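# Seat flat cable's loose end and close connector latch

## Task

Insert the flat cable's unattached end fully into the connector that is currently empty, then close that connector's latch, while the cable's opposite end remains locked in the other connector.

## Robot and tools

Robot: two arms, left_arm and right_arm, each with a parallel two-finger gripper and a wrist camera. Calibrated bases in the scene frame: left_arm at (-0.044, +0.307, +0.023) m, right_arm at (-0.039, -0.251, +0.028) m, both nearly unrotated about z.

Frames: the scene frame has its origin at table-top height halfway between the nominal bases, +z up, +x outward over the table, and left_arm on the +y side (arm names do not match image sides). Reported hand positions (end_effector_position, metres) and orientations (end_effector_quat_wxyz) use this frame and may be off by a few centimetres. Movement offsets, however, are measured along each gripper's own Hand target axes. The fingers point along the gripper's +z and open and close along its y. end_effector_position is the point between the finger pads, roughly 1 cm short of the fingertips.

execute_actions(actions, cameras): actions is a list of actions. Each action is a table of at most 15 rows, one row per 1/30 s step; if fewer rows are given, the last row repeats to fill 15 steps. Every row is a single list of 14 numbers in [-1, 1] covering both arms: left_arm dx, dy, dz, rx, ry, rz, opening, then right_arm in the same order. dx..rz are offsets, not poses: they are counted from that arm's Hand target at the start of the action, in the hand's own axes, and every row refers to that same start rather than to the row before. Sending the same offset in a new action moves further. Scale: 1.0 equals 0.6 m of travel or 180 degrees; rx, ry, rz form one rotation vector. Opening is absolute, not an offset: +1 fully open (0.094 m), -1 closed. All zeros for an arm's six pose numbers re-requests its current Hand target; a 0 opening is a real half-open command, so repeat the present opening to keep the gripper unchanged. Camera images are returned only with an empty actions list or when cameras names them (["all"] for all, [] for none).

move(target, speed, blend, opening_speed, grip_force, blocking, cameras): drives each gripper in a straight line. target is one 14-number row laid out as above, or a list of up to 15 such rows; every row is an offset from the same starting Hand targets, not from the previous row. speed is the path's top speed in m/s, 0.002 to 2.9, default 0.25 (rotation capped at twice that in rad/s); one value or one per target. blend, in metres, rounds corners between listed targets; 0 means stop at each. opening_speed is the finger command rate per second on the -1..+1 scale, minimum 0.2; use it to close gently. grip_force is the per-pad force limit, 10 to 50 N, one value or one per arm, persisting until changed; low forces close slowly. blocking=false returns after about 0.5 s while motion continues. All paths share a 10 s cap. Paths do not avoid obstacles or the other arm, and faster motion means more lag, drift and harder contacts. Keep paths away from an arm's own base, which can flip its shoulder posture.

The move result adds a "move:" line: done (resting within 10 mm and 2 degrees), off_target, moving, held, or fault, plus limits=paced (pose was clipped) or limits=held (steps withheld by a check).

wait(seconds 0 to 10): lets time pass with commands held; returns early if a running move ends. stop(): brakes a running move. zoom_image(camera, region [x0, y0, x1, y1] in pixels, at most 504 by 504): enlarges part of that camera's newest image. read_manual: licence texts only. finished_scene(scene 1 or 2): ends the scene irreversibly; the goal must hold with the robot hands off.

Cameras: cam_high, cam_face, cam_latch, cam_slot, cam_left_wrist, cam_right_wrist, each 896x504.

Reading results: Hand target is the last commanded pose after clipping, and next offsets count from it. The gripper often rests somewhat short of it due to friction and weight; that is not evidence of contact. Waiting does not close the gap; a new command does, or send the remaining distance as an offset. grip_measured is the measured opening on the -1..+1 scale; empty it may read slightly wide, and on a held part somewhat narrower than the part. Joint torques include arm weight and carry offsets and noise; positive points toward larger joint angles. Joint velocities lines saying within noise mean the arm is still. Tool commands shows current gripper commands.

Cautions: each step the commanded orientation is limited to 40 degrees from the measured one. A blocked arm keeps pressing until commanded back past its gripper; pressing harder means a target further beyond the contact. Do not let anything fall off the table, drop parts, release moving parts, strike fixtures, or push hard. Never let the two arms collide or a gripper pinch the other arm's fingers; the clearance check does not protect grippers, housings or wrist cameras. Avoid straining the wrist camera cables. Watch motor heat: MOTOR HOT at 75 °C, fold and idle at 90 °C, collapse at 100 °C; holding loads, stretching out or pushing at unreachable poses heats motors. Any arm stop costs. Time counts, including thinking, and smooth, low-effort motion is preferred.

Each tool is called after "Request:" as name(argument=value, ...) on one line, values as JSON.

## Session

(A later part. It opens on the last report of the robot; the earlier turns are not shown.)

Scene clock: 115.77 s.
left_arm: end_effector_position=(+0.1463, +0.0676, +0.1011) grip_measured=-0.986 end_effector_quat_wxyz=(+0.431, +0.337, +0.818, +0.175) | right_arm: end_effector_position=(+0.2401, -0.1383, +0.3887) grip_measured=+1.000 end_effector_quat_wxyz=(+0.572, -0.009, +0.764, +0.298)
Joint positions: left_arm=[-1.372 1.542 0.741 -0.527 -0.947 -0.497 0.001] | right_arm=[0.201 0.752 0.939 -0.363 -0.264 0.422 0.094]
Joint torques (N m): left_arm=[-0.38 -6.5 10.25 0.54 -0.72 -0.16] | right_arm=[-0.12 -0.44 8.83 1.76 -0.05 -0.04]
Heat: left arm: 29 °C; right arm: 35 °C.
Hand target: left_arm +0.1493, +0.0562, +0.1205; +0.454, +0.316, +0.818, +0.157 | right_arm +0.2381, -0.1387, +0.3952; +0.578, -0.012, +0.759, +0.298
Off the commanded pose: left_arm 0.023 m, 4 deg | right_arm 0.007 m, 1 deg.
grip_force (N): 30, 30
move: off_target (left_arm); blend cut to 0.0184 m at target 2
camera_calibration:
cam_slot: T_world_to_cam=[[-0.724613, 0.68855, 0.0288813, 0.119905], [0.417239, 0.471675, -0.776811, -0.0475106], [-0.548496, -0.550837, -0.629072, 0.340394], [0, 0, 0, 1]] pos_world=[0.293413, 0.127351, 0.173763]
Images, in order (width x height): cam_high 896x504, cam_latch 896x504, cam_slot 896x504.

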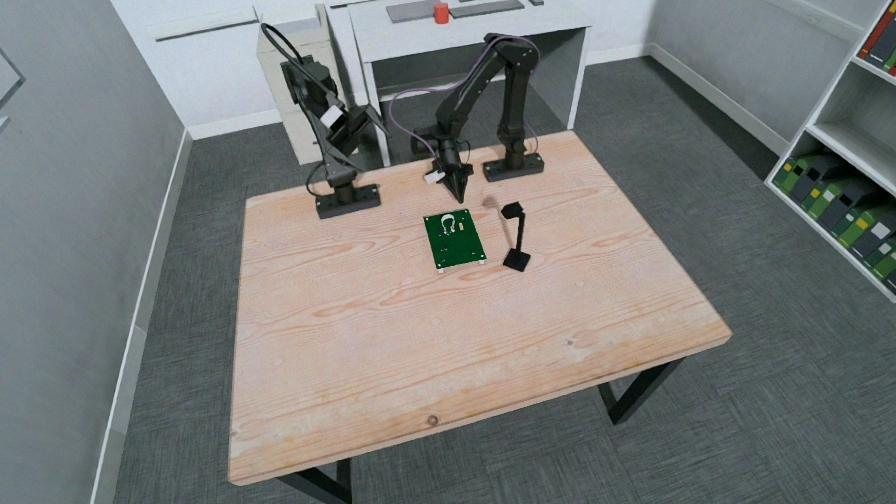

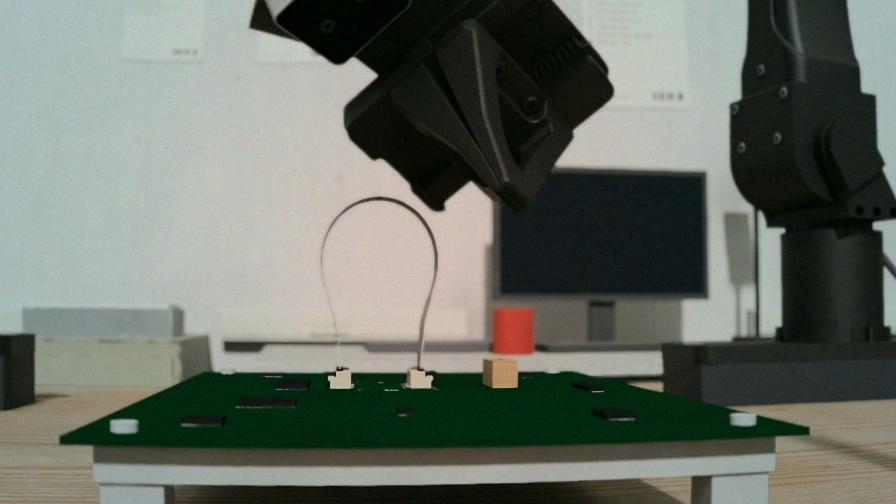

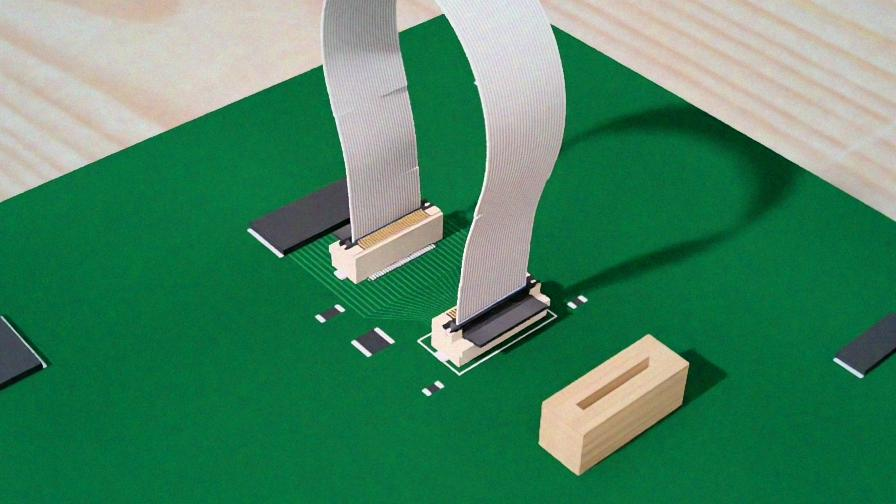

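Request:
zoom_image(camera="cam_latch", region=[400, 350, 440, 395])

Request:
zoom_image(camera="cam_latch", region=[322, 350, 362, 395])

Request:
zoom_image(camera="cam_slot", region=[420, 260, 560, 375])

Scaled by 11.200 from the camera's 896x504 image, which has a finer 1280x720 frame.

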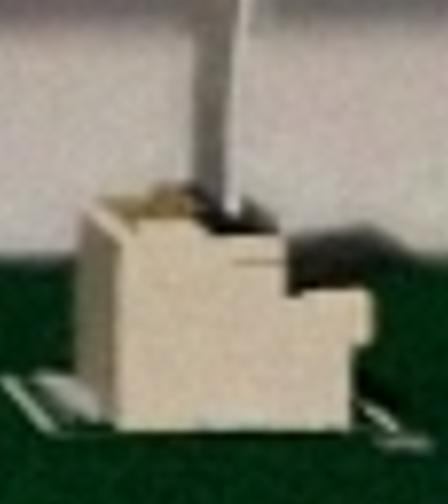

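Scaled by 11.200 from the camera's 896x504 image, which has a finer 1280x720 frame.

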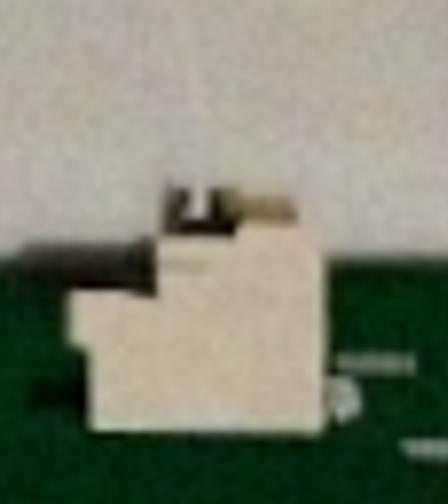

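Scaled by 3.600 from the camera's 896x504 image, which has a finer 1280x720 frame.

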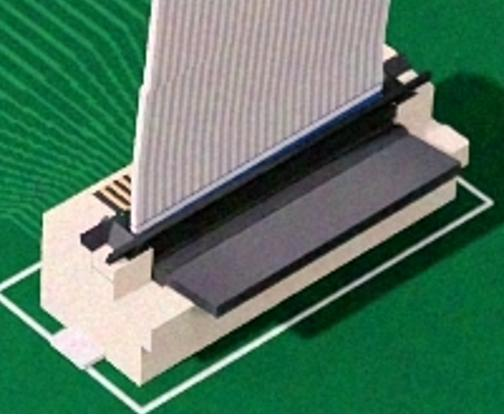

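Request:
zoom_image(camera="cam_latch", region=[418, 362, 440, 382])

Request:
zoom_image(camera="cam_latch", region=[322, 362, 344, 382])

Request:
zoom_image(camera="cam_slot", region=[450, 280, 560, 360])

Scaled by 22.909 from the camera's 896x504 image, which has a finer 1280x720 frame.

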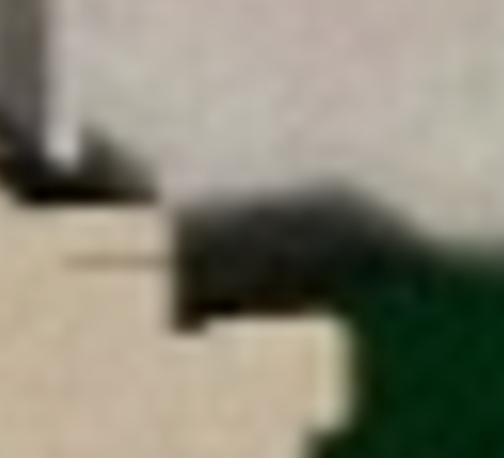

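Scaled by 22.909 from the camera's 896x504 image, which has a finer 1280x720 frame.

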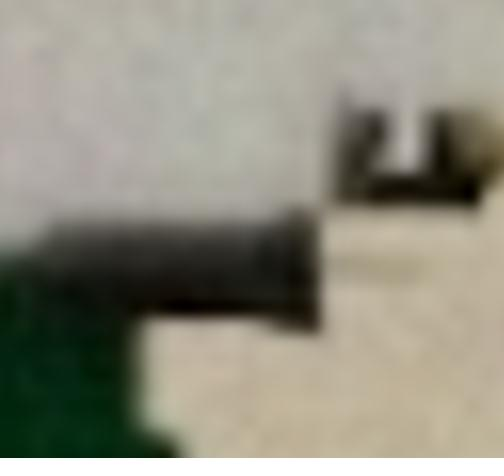

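Scaled by 4.582 from the camera's 896x504 image, which has a finer 1280x720 frame.

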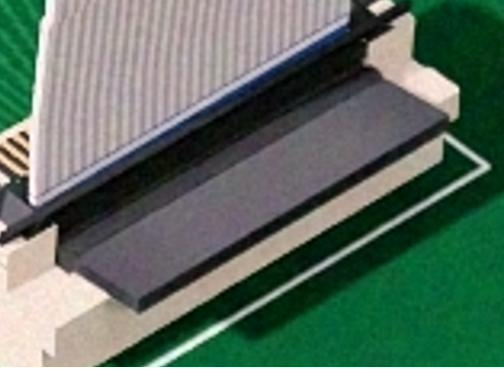

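Request:
zoom_image(camera="cam_latch", region=[416, 355, 446, 380])

Request:
zoom_image(camera="cam_latch", region=[316, 355, 346, 380])

Request:
execute_actions(actions=[], cameras=["cam_face"])

Request:
zoom_image(camera="cam_face", region=[300, 180, 700, 400])

Scaled by 16.800 from the camera's 896x504 image, which has a finer 1280x720 frame.

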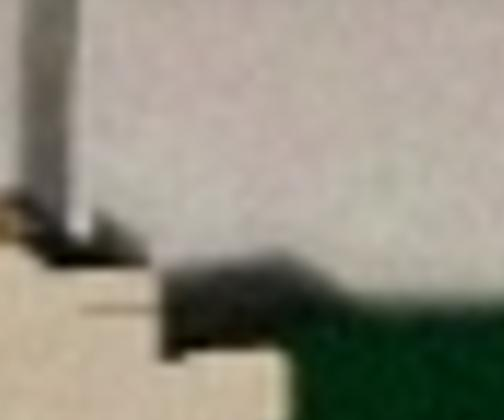

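Scaled by 16.800 from the camera's 896x504 image, which has a finer 1280x720 frame.

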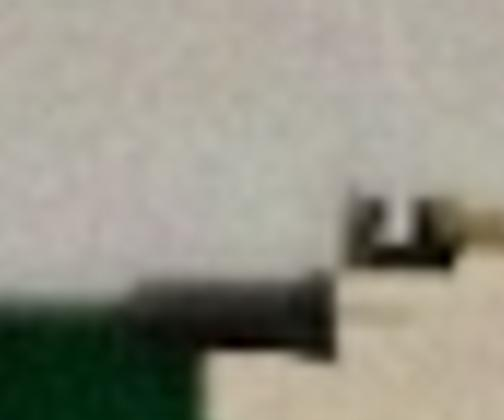

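Scene clock: 122.37 s.
left_arm: end_effector_position=(+0.1463, +0.0677, +0.1011) grip_measured=-0.986 end_effector_quat_wxyz=(+0.431, +0.337, +0.818, +0.175) | right_arm: end_effector_position=(+0.2401, -0.1383, +0.3887) grip_measured=+1.000 end_effector_quat_wxyz=(+0.572, -0.009, +0.764, +0.298)
Joint positions: left_arm=[-1.372 1.542 0.741 -0.528 -0.947 -0.498 0.001] | right_arm=[0.201 0.752 0.939 -0.363 -0.264 0.422 0.094]
Joint velocities: within noise
Joint torques (N m): left_arm=[-0.43 -6.54 10.26 0.52 -0.71 -0.17] | right_arm=[-0.13 -0.5 8.83 1.77 -0.05 -0.02]
Heat: left arm: 29 °C; right arm: 35 °C.
Hand target: left_arm +0.1493, +0.0562, +0.1205; +0.454, +0.316, +0.818, +0.157 | right_arm +0.2381, -0.1387, +0.3952; +0.578, -0.012, +0.759, +0.298
Tool commands: left_gripper/opening=-1.0 right_gripper/opening=+1.0
Off the commanded pose: left_arm 0.023 m, 4 deg | right_arm 0.007 m, 1 deg.
grip_force (N): 30, 30
Images, in order (width x height): cam_face 896x504.

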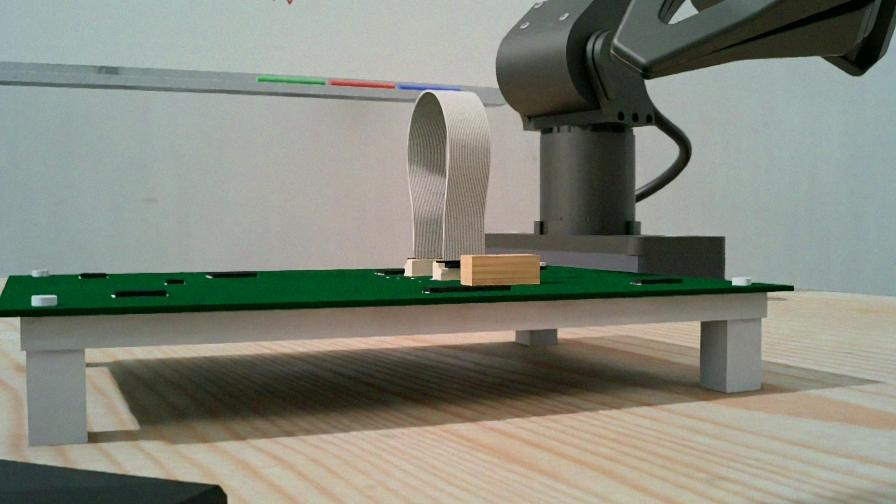

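Scaled by 1.260 from the camera's 896x504 image, which has a finer 1280x720 frame.

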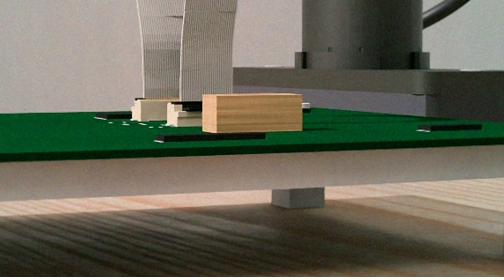

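Request:
execute_actions(actions=[], cameras=["cam_slot","cam_latch","cam_left_wrist"])

Request:
zoom_image(camera="cam_slot", region=[440, 300, 500, 375])

Request:
zoom_image(camera="cam_slot", region=[500, 265, 560, 340])

Scene clock: 127.03 s.
left_arm: end_effector_position=(+0.1463, +0.0677, +0.1011) grip_measured=-0.986 end_effector_quat_wxyz=(+0.431, +0.337, +0.818, +0.175) | right_arm: end_effector_position=(+0.2401, -0.1383, +0.3887) grip_measured=+1.000 end_effector_quat_wxyz=(+0.572, -0.009, +0.764, +0.298)
Joint positions: left_arm=[-1.372 1.542 0.741 -0.528 -0.947 -0.498 0.001] | right_arm=[0.201 0.752 0.939 -0.363 -0.264 0.422 0.094]
Joint velocities: within noise
Joint torques (N m): left_arm=[-0.46 -6.57 10.28 0.54 -0.72 -0.16] | right_arm=[-0.08 -0.5 8.85 1.75 -0.05 -0.04]
Heat: left arm: 29 °C; right arm: 35 °C.
Hand target: left_arm +0.1493, +0.0562, +0.1205; +0.454, +0.316, +0.818, +0.157 | right_arm +0.2381, -0.1387, +0.3952; +0.578, -0.012, +0.759, +0.298
Tool commands: left_gripper/opening=-1.0 right_gripper/opening=+1.0
Off the commanded pose: left_arm 0.023 m, 4 deg | right_arm 0.007 m, 1 deg.
grip_force (N): 30, 30
camera_calibration:
cam_slot: T_world_to_cam=[[-0.724613, 0.68855, 0.0288813, 0.119905], [0.417239, 0.471675, -0.776811, -0.0475106], [-0.548496, -0.550837, -0.629072, 0.340394], [0, 0, 0, 1]] pos_world=[0.293413, 0.127351, 0.173763]
cam_left_wrist: T_world_to_cam=[[-0.413987, -0.698805, -0.583341, 0.166413], [-0.694992, 0.656508, -0.293229, 0.126062], [0.587878, 0.284024, -0.75745, 0.0654076], [0, 0, 0, 1]] pos_world=[0.118053, 0.0149523, 0.183584]
Images, in order (width x height): cam_latch 896x504, cam_slot 896x504, cam_left_wrist 896x504.

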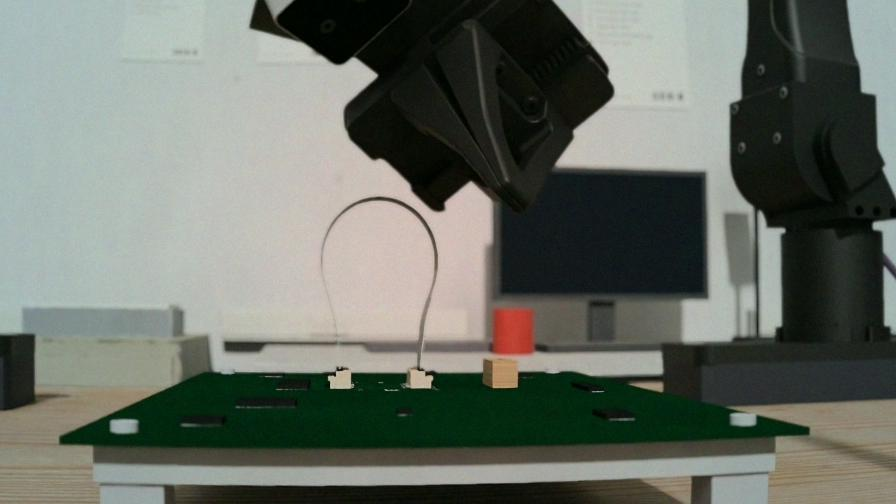

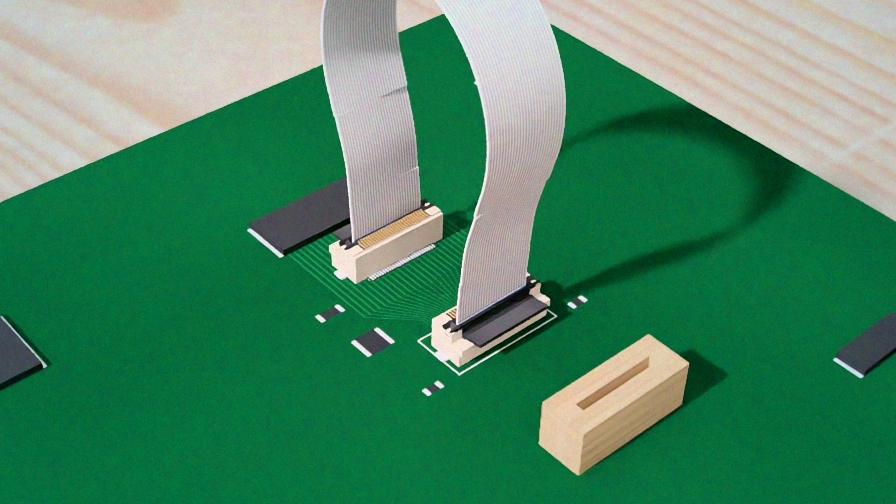

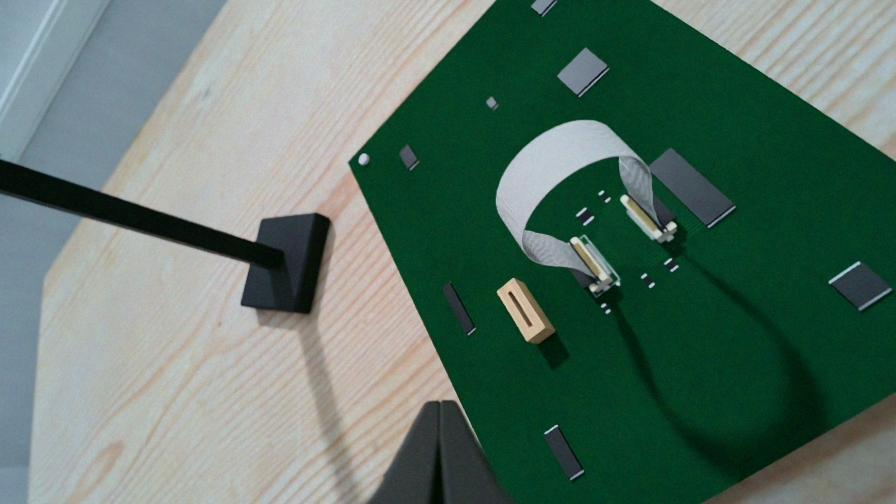

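Scaled by 6.720 from the camera's 896x504 image, which has a finer 1280x720 frame.

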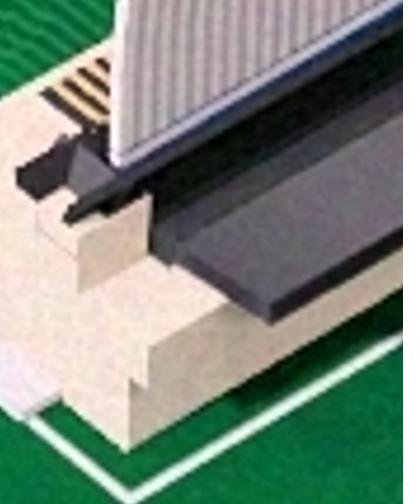

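Scaled by 6.720 from the camera's 896x504 image, which has a finer 1280x720 frame.

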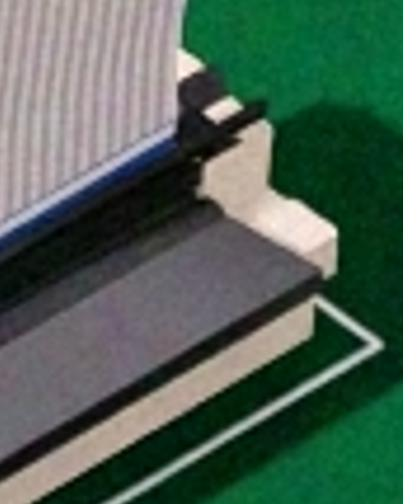

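Request:
move(target=[0.0118,-0.0712,0.1043,-0.00302,0.00903,0.01277,-1,0,0,0,0,0,0,1], speed=0.1, cameras=["cam_latch","cam_slot"])

Request:
zoom_image(camera="cam_latch", region=[380, 310, 460, 400])

Scene clock: 134.30 s.
left_arm: end_effector_position=(+0.1773, +0.0389, +0.0515) grip_measured=-0.986 end_effector_quat_wxyz=(+0.426, +0.342, +0.817, +0.186) | right_arm: end_effector_position=(+0.2401, -0.1383, +0.3887) grip_measured=+1.000 end_effector_quat_wxyz=(+0.572, -0.009, +0.764, +0.298)
Joint positions: left_arm=[-1.282 1.799 0.77 -0.208 -0.927 -0.353 0.001] | right_arm=[0.201 0.752 0.939 -0.363 -0.264 0.422 0.094]
Joint torques (N m): left_arm=[0.36 -5.85 8.7 0.97 -0.52 0.01] | right_arm=[-0.12 -0.5 8.83 1.77 -0.06 -0.03]
Heat: left arm: 29 °C; right arm: 35 °C.
Hand target: left_arm +0.1833, +0.0270, +0.0589; +0.441, +0.328, +0.817, +0.175 | right_arm +0.2381, -0.1387, +0.3952; +0.578, -0.012, +0.759, +0.298
Off the commanded pose: left_arm 0.015 m, 3 deg | right_arm 0.007 m, 1 deg.
grip_force (N): 30, 30
move: off_target (left_arm)
camera_calibration:
cam_slot: T_world_to_cam=[[-0.724613, 0.68855, 0.0288813, 0.119905], [0.417239, 0.471675, -0.776811, -0.0475106], [-0.548496, -0.550837, -0.629072, 0.340394], [0, 0, 0, 1]] pos_world=[0.293413, 0.127351, 0.173763]
Images, in order (width x height): cam_latch 896x504, cam_slot 896x504.

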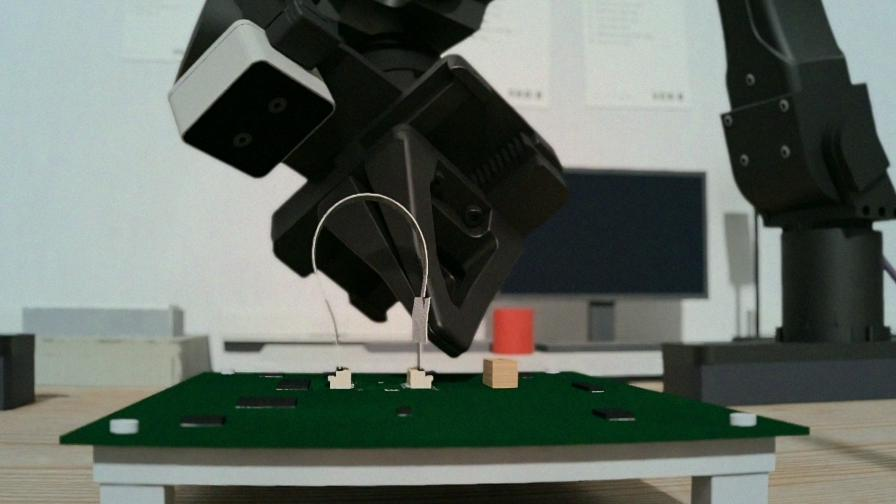

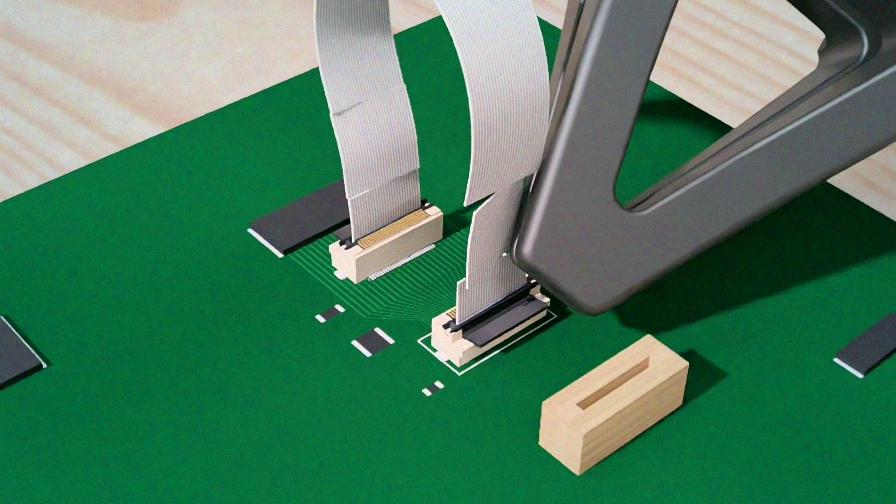

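Scaled by 5.600 from the camera's 896x504 image, which has a finer 1280x720 frame.

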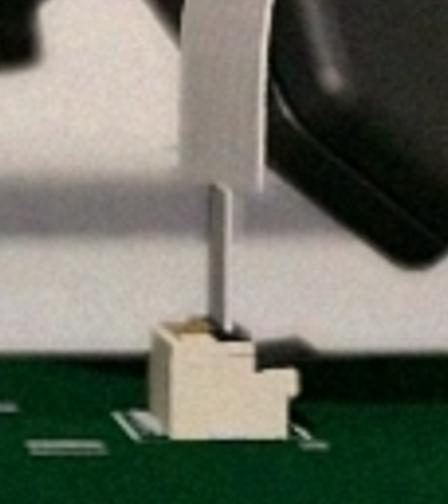

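Request:
move(target=[-0.015,-0.0028,0.0102,0,0,0,-1,0,0,0,0,0,0,1], speed=0.04, cameras=["cam_latch","cam_slot"])

Request:
zoom_image(camera="cam_latch", region=[380, 310, 460, 400])

Scene clock: 136.37 s.
left_arm: end_effector_position=(+0.1818, +0.0347, +0.0512) grip_measured=-0.986 end_effector_quat_wxyz=(+0.423, +0.349, +0.814, +0.192) | right_arm: end_effector_position=(+0.2401, -0.1383, +0.3887) grip_measured=+1.000 end_effector_quat_wxyz=(+0.572, -0.009, +0.764, +0.298)
Joint positions: left_arm=[-1.27 1.816 0.794 -0.208 -0.922 -0.323 0.001] | right_arm=[0.201 0.752 0.939 -0.363 -0.264 0.422 0.094]
Joint torques (N m): left_arm=[0.94 -5.87 9.66 1.13 -0.49 0.02] | right_arm=[-0.13 -0.49 8.83 1.76 -0.05 -0.03]
Heat: left arm: 29 °C; right arm: 35 °C.
Hand target: left_arm +0.1913, +0.0195, +0.0601; +0.441, +0.328, +0.817, +0.175 | right_arm +0.2381, -0.1387, +0.3952; +0.578, -0.012, +0.759, +0.298
Off the commanded pose: left_arm 0.020 m, 4 deg | right_arm 0.007 m, 1 deg.
grip_force (N): 30, 30
move: off_target (left_arm)
camera_calibration:
cam_slot: T_world_to_cam=[[-0.724613, 0.68855, 0.0288813, 0.119905], [0.417239, 0.471675, -0.776811, -0.0475106], [-0.548496, -0.550837, -0.629072, 0.340394], [0, 0, 0, 1]] pos_world=[0.293413, 0.127351, 0.173763]
Images, in order (width x height): cam_latch 896x504, cam_slot 896x504.

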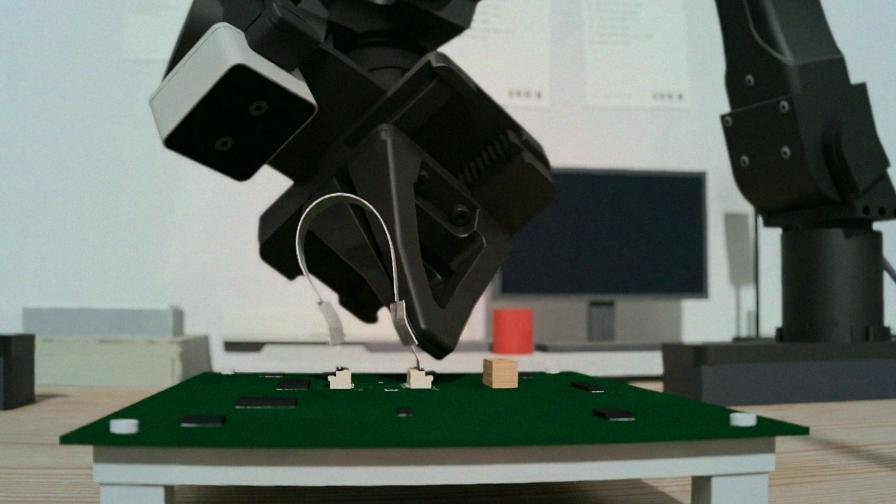

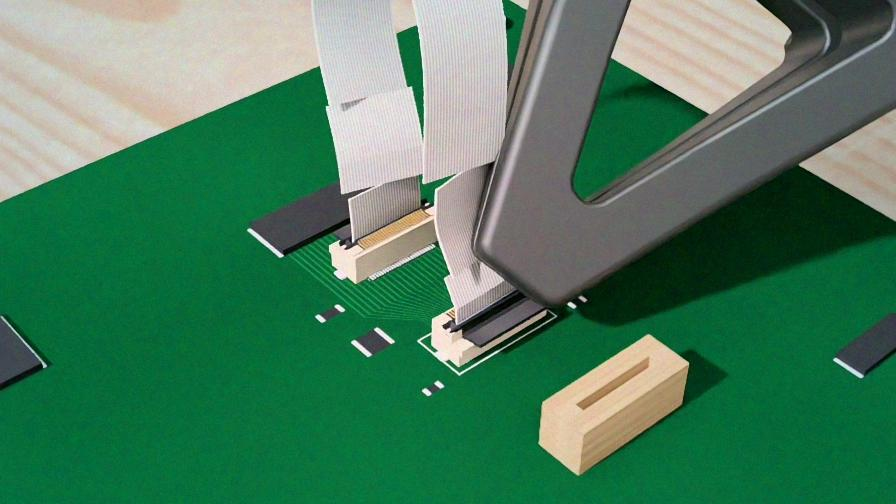

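Scaled by 5.600 from the camera's 896x504 image, which has a finer 1280x720 frame.

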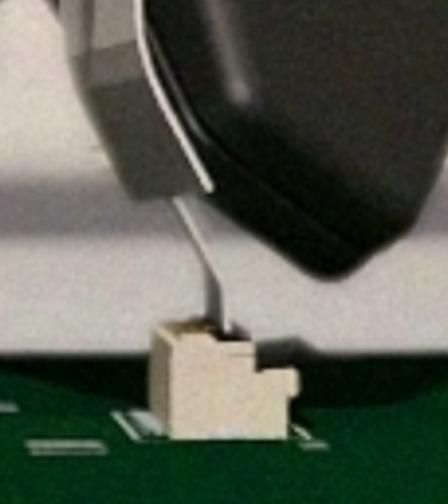

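Request:
move(target=[0.00092,-0.00609,0.00452,0.00033,-0.00099,-0.0014,-1,0,0,0,0,0,0,1], speed=0.02, cameras=["cam_latch","cam_slot"])

Request:
zoom_image(camera="cam_latch", region=[380, 310, 460, 400])

Request:
zoom_image(camera="cam_slot", region=[420, 240, 580, 380])

Scene clock: 138.77 s.
left_arm: end_effector_position=(+0.1850, +0.0341, +0.0478) grip_measured=-0.986 end_effector_quat_wxyz=(+0.422, +0.345, +0.816, +0.193) | right_arm: end_effector_position=(+0.2401, -0.1383, +0.3887) grip_measured=+1.000 end_effector_quat_wxyz=(+0.572, -0.009, +0.764, +0.298)
Joint positions: left_arm=[-1.261 1.835 0.8 -0.193 -0.922 -0.322 0.001] | right_arm=[0.201 0.752 0.939 -0.363 -0.264 0.422 0.094]
Joint torques (N m): left_arm=[0.16 -6.08 9.17 1.2 -0.48 -0.02] | right_arm=[-0.13 -0.47 8.8 1.76 -0.05 -0.03]
Heat: left arm: 29 °C; right arm: 35 °C.
Hand target: left_arm +0.1920, +0.0172, +0.0562; +0.442, +0.327, +0.817, +0.173 | right_arm +0.2381, -0.1387, +0.3952; +0.578, -0.012, +0.759, +0.298
Off the commanded pose: left_arm 0.020 m, 4 deg | right_arm 0.007 m, 1 deg.
grip_force (N): 30, 30
move: off_target (left_arm)
camera_calibration:
cam_slot: T_world_to_cam=[[-0.724613, 0.68855, 0.0288813, 0.119905], [0.417239, 0.471675, -0.776811, -0.0475106], [-0.548496, -0.550837, -0.629072, 0.340394], [0, 0, 0, 1]] pos_world=[0.293413, 0.127351, 0.173763]
Images, in order (width x height): cam_latch 896x504, cam_slot 896x504.

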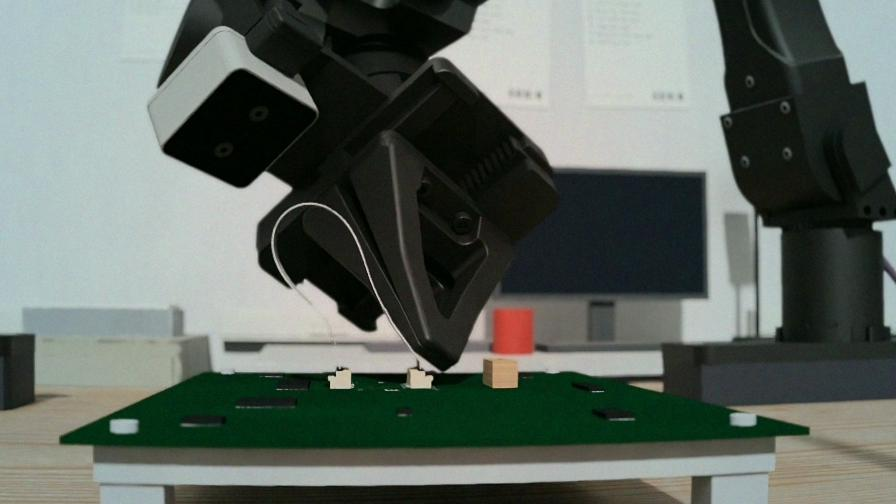

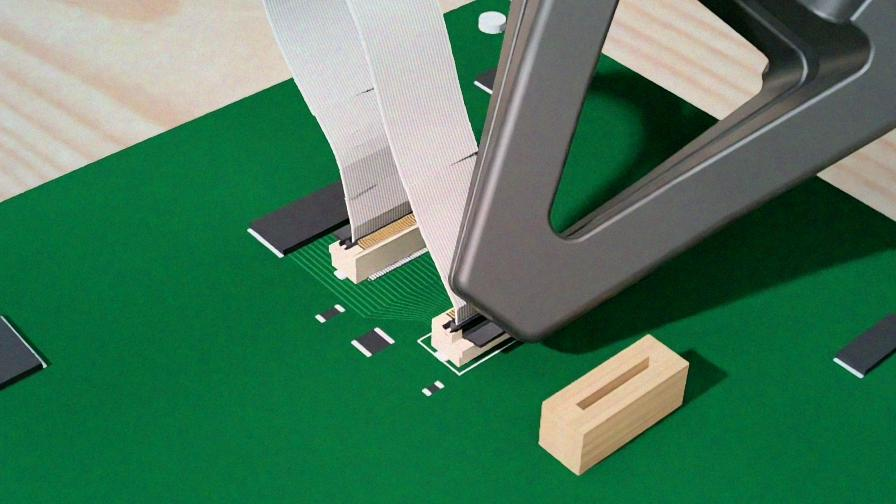

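Scaled by 5.600 from the camera's 896x504 image, which has a finer 1280x720 frame.

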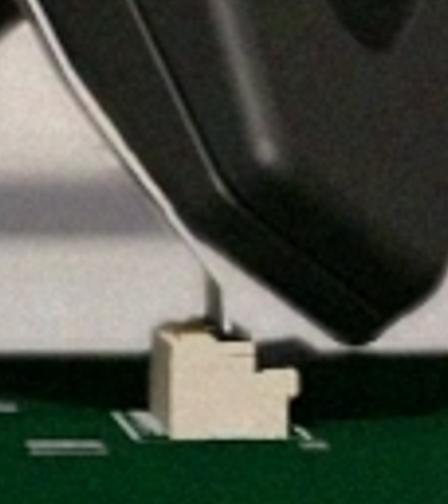

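Scaled by 3.150 from the camera's 896x504 image, which has a finer 1280x720 frame.

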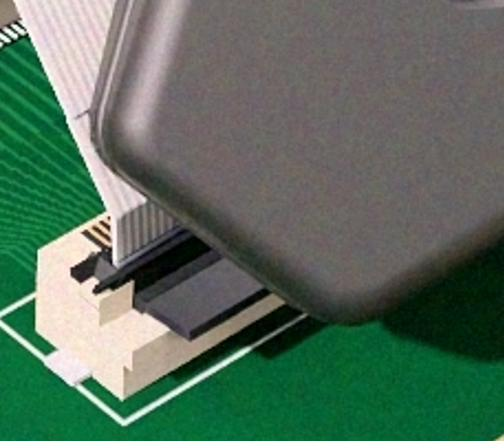

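Request:
move(target=[[-0.00838,-0.00265,-0.00013,0.00181,-0.00542,-0.00766,-1,0,0,0,0,0,0,1],[-0.0033,-0.00555,0.00313,0.00109,-0.00325,-0.0046,-1,0,0,0,0,0,0,1]], speed=0.03, cameras=["cam_latch","cam_slot"])

Request:
zoom_image(camera="cam_latch", region=[380, 310, 460, 400])

Request:
zoom_image(camera="cam_slot", region=[420, 240, 580, 380])

Scene clock: 141.07 s.
left_arm: end_effector_position=(+0.1882, +0.0301, +0.0499) grip_measured=-0.986 end_effector_quat_wxyz=(+0.436, +0.335, +0.814, +0.188) | right_arm: end_effector_position=(+0.2401, -0.1383, +0.3887) grip_measured=+1.000 end_effector_quat_wxyz=(+0.572, -0.009, +0.764, +0.298)
Joint positions: left_arm=[-1.261 1.844 0.8 -0.155 -0.94 -0.322 0.001] | right_arm=[0.201 0.752 0.939 -0.363 -0.264 0.422 0.094]
Joint torques (N m): left_arm=[0.24 -5.78 9.21 1.16 -0.32 0] | right_arm=[-0.12 -0.51 8.81 1.78 -0.06 -0.03]
Heat: left arm: 29 °C; right arm: 35 °C.
Hand target: left_arm +0.1931, +0.0134, +0.0544; +0.447, +0.323, +0.817, +0.166 | right_arm +0.2381, -0.1387, +0.3952; +0.578, -0.012, +0.759, +0.298
Off the commanded pose: left_arm 0.018 m, 3 deg | right_arm 0.007 m, 1 deg.
grip_force (N): 30, 30
move: off_target (left_arm)
camera_calibration:
cam_slot: T_world_to_cam=[[-0.724613, 0.68855, 0.0288813, 0.119905], [0.417239, 0.471675, -0.776811, -0.0475106], [-0.548496, -0.550837, -0.629072, 0.340394], [0, 0, 0, 1]] pos_world=[0.293413, 0.127351, 0.173763]
Images, in order (width x height): cam_latch 896x504, cam_slot 896x504.

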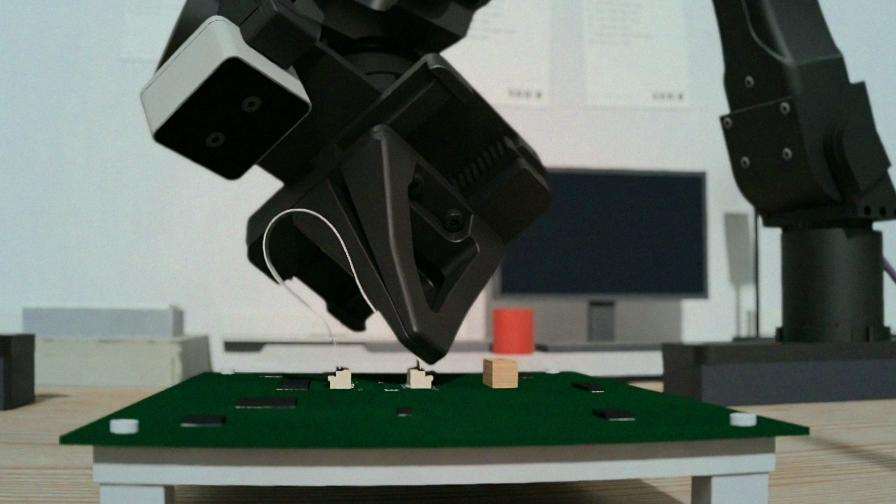

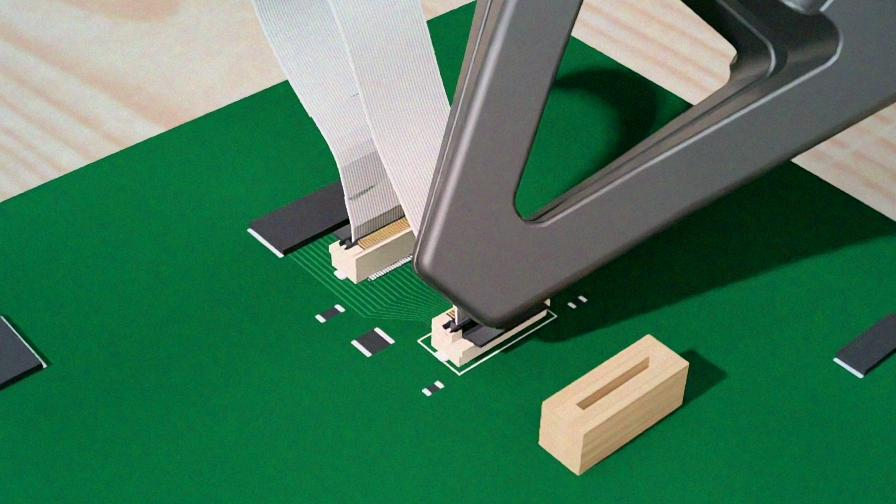

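Scaled by 5.600 from the camera's 896x504 image, which has a finer 1280x720 frame.

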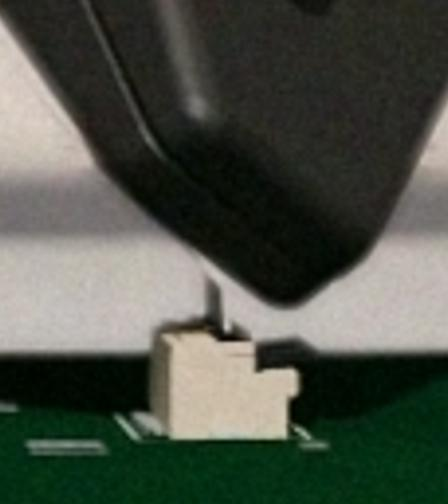

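Scaled by 3.150 from the camera's 896x504 image, which has a finer 1280x720 frame.

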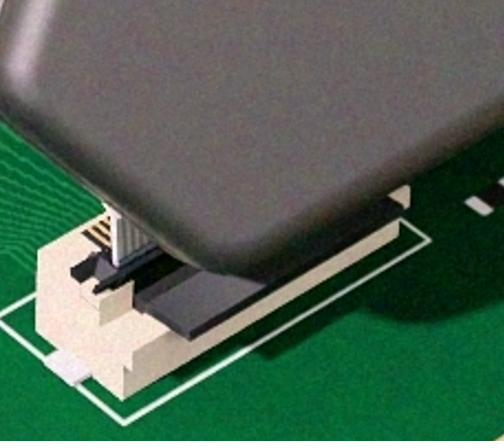

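Request:
move(target=[0.00294,-0.00282,0.00264,-0.0003,0.0009,0.00128,-1,0,0,0,0,0,0,1], speed=0.02, cameras=["cam_latch","cam_slot"])

Request:
zoom_image(camera="cam_latch", region=[412, 350, 440, 385])

Request:
zoom_image(camera="cam_slot", region=[420, 240, 580, 380])

Scene clock: 142.67 s.
left_arm: end_effector_position=(+0.1890, +0.0308, +0.0488) grip_measured=-0.986 end_effector_quat_wxyz=(+0.437, +0.334, +0.812, +0.193) | right_arm: end_effector_position=(+0.2401, -0.1383, +0.3887) grip_measured=+1.000 end_effector_quat_wxyz=(+0.572, -0.009, +0.764, +0.298)
Joint positions: left_arm=[-1.261 1.852 0.8 -0.15 -0.949 -0.322 0.001] | right_arm=[0.201 0.752 0.939 -0.363 -0.264 0.422 0.094]
Joint torques (N m): left_arm=[0.18 -5.75 9.25 1.14 -0.21 0] | right_arm=[-0.12 -0.49 8.81 1.75 -0.06 -0.04]
Heat: left arm: 29 °C; right arm: 35 °C.
Hand target: left_arm +0.1931, +0.0134, +0.0515; +0.446, +0.324, +0.817, +0.168 | right_arm +0.2381, -0.1387, +0.3952; +0.578, -0.012, +0.759, +0.298
Off the commanded pose: left_arm 0.018 m, 3 deg | right_arm 0.007 m, 1 deg.
grip_force (N): 30, 30
move: off_target (left_arm)
camera_calibration:
cam_slot: T_world_to_cam=[[-0.724613, 0.68855, 0.0288813, 0.119905], [0.417239, 0.471675, -0.776811, -0.0475106], [-0.548496, -0.550837, -0.629072, 0.340394], [0, 0, 0, 1]] pos_world=[0.293413, 0.127351, 0.173763]
Images, in order (width x height): cam_latch 896x504, cam_slot 896x504.

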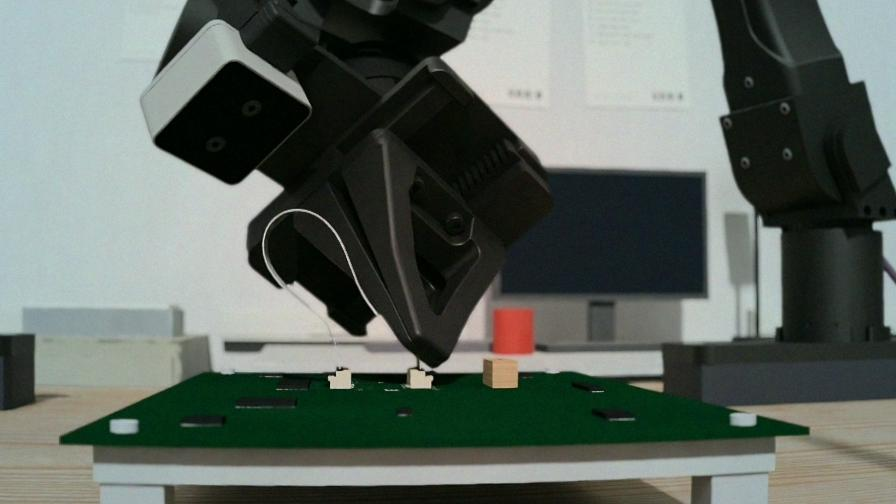

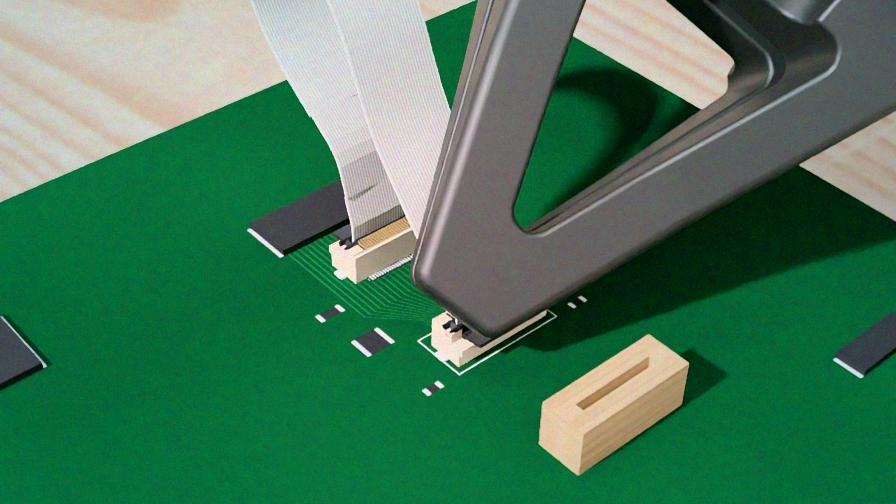

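Scaled by 14.400 from the camera's 896x504 image, which has a finer 1280x720 frame.

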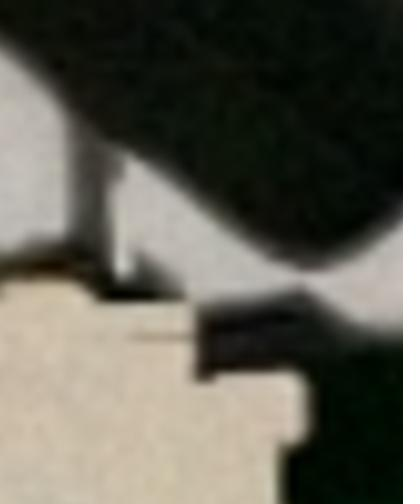

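Scaled by 3.150 from the camera's 896x504 image, which has a finer 1280x720 frame.

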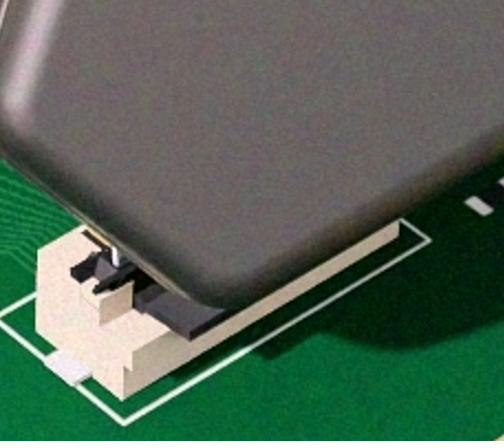

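Request:
move(target=[0.0032,-0.00272,0.00264,-0.00036,0.00108,0.00153,-1,0,0,0,0,0,0,1], speed=0.02, cameras=["cam_latch","cam_slot"])

Request:
zoom_image(camera="cam_latch", region=[412, 350, 440, 385])

Request:
zoom_image(camera="cam_slot", region=[420, 240, 580, 380])

Scene clock: 144.10 s.
left_arm: end_effector_position=(+0.1904, +0.0310, +0.0478) grip_measured=-0.986 end_effector_quat_wxyz=(+0.438, +0.333, +0.812, +0.197) | right_arm: end_effector_position=(+0.2401, -0.1383, +0.3887) grip_measured=+1.000 end_effector_quat_wxyz=(+0.572, -0.009, +0.764, +0.298)
Joint positions: left_arm=[-1.258 1.862 0.805 -0.149 -0.955 -0.322 0.001] | right_arm=[0.201 0.752 0.939 -0.363 -0.264 0.422 0.094]
Joint torques (N m): left_arm=[-0.02 -5.74 8.76 1.17 -0.17 0] | right_arm=[-0.1 -0.58 8.77 1.76 -0.06 -0.04]
Heat: left arm: 29 °C; right arm: 35 °C.
Hand target: left_arm +0.1929, +0.0135, +0.0484; +0.444, +0.326, +0.817, +0.170 | right_arm +0.2381, -0.1387, +0.3952; +0.578, -0.012, +0.759, +0.298
Off the commanded pose: left_arm 0.018 m, 3 deg | right_arm 0.007 m, 1 deg.
grip_force (N): 30, 30
move: off_target (left_arm)
camera_calibration:
cam_slot: T_world_to_cam=[[-0.724613, 0.68855, 0.0288813, 0.119905], [0.417239, 0.471675, -0.776811, -0.0475106], [-0.548496, -0.550837, -0.629072, 0.340394], [0, 0, 0, 1]] pos_world=[0.293413, 0.127351, 0.173763]
Images, in order (width x height): cam_latch 896x504, cam_slot 896x504.

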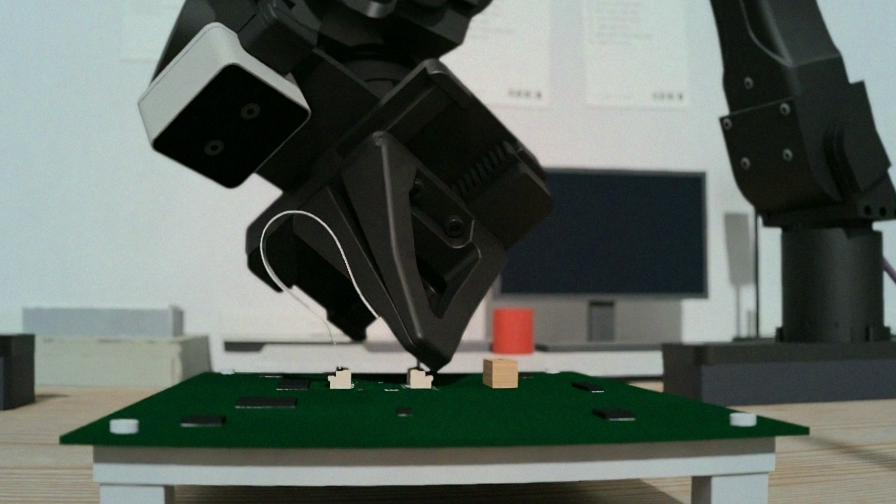

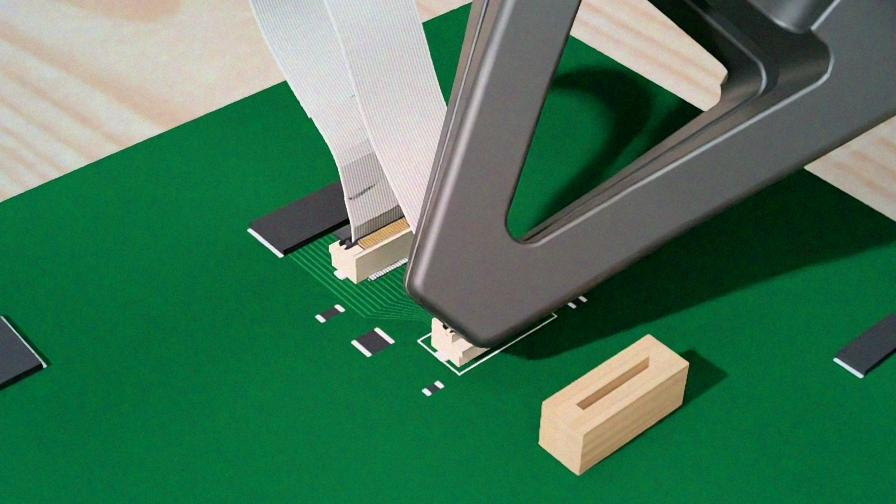

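Scaled by 14.400 from the camera's 896x504 image, which has a finer 1280x720 frame.

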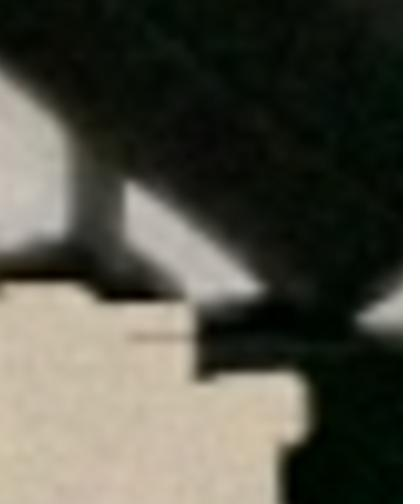

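Scaled by 3.150 from the camera's 896x504 image, which has a finer 1280x720 frame.

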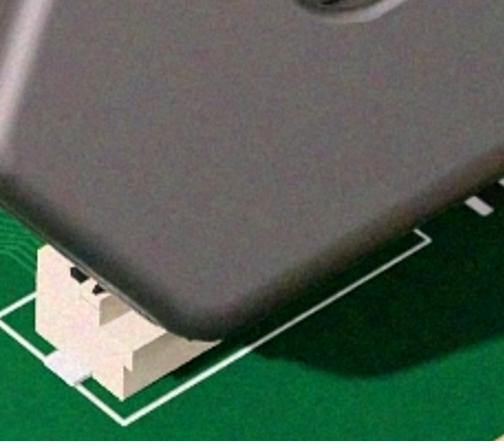

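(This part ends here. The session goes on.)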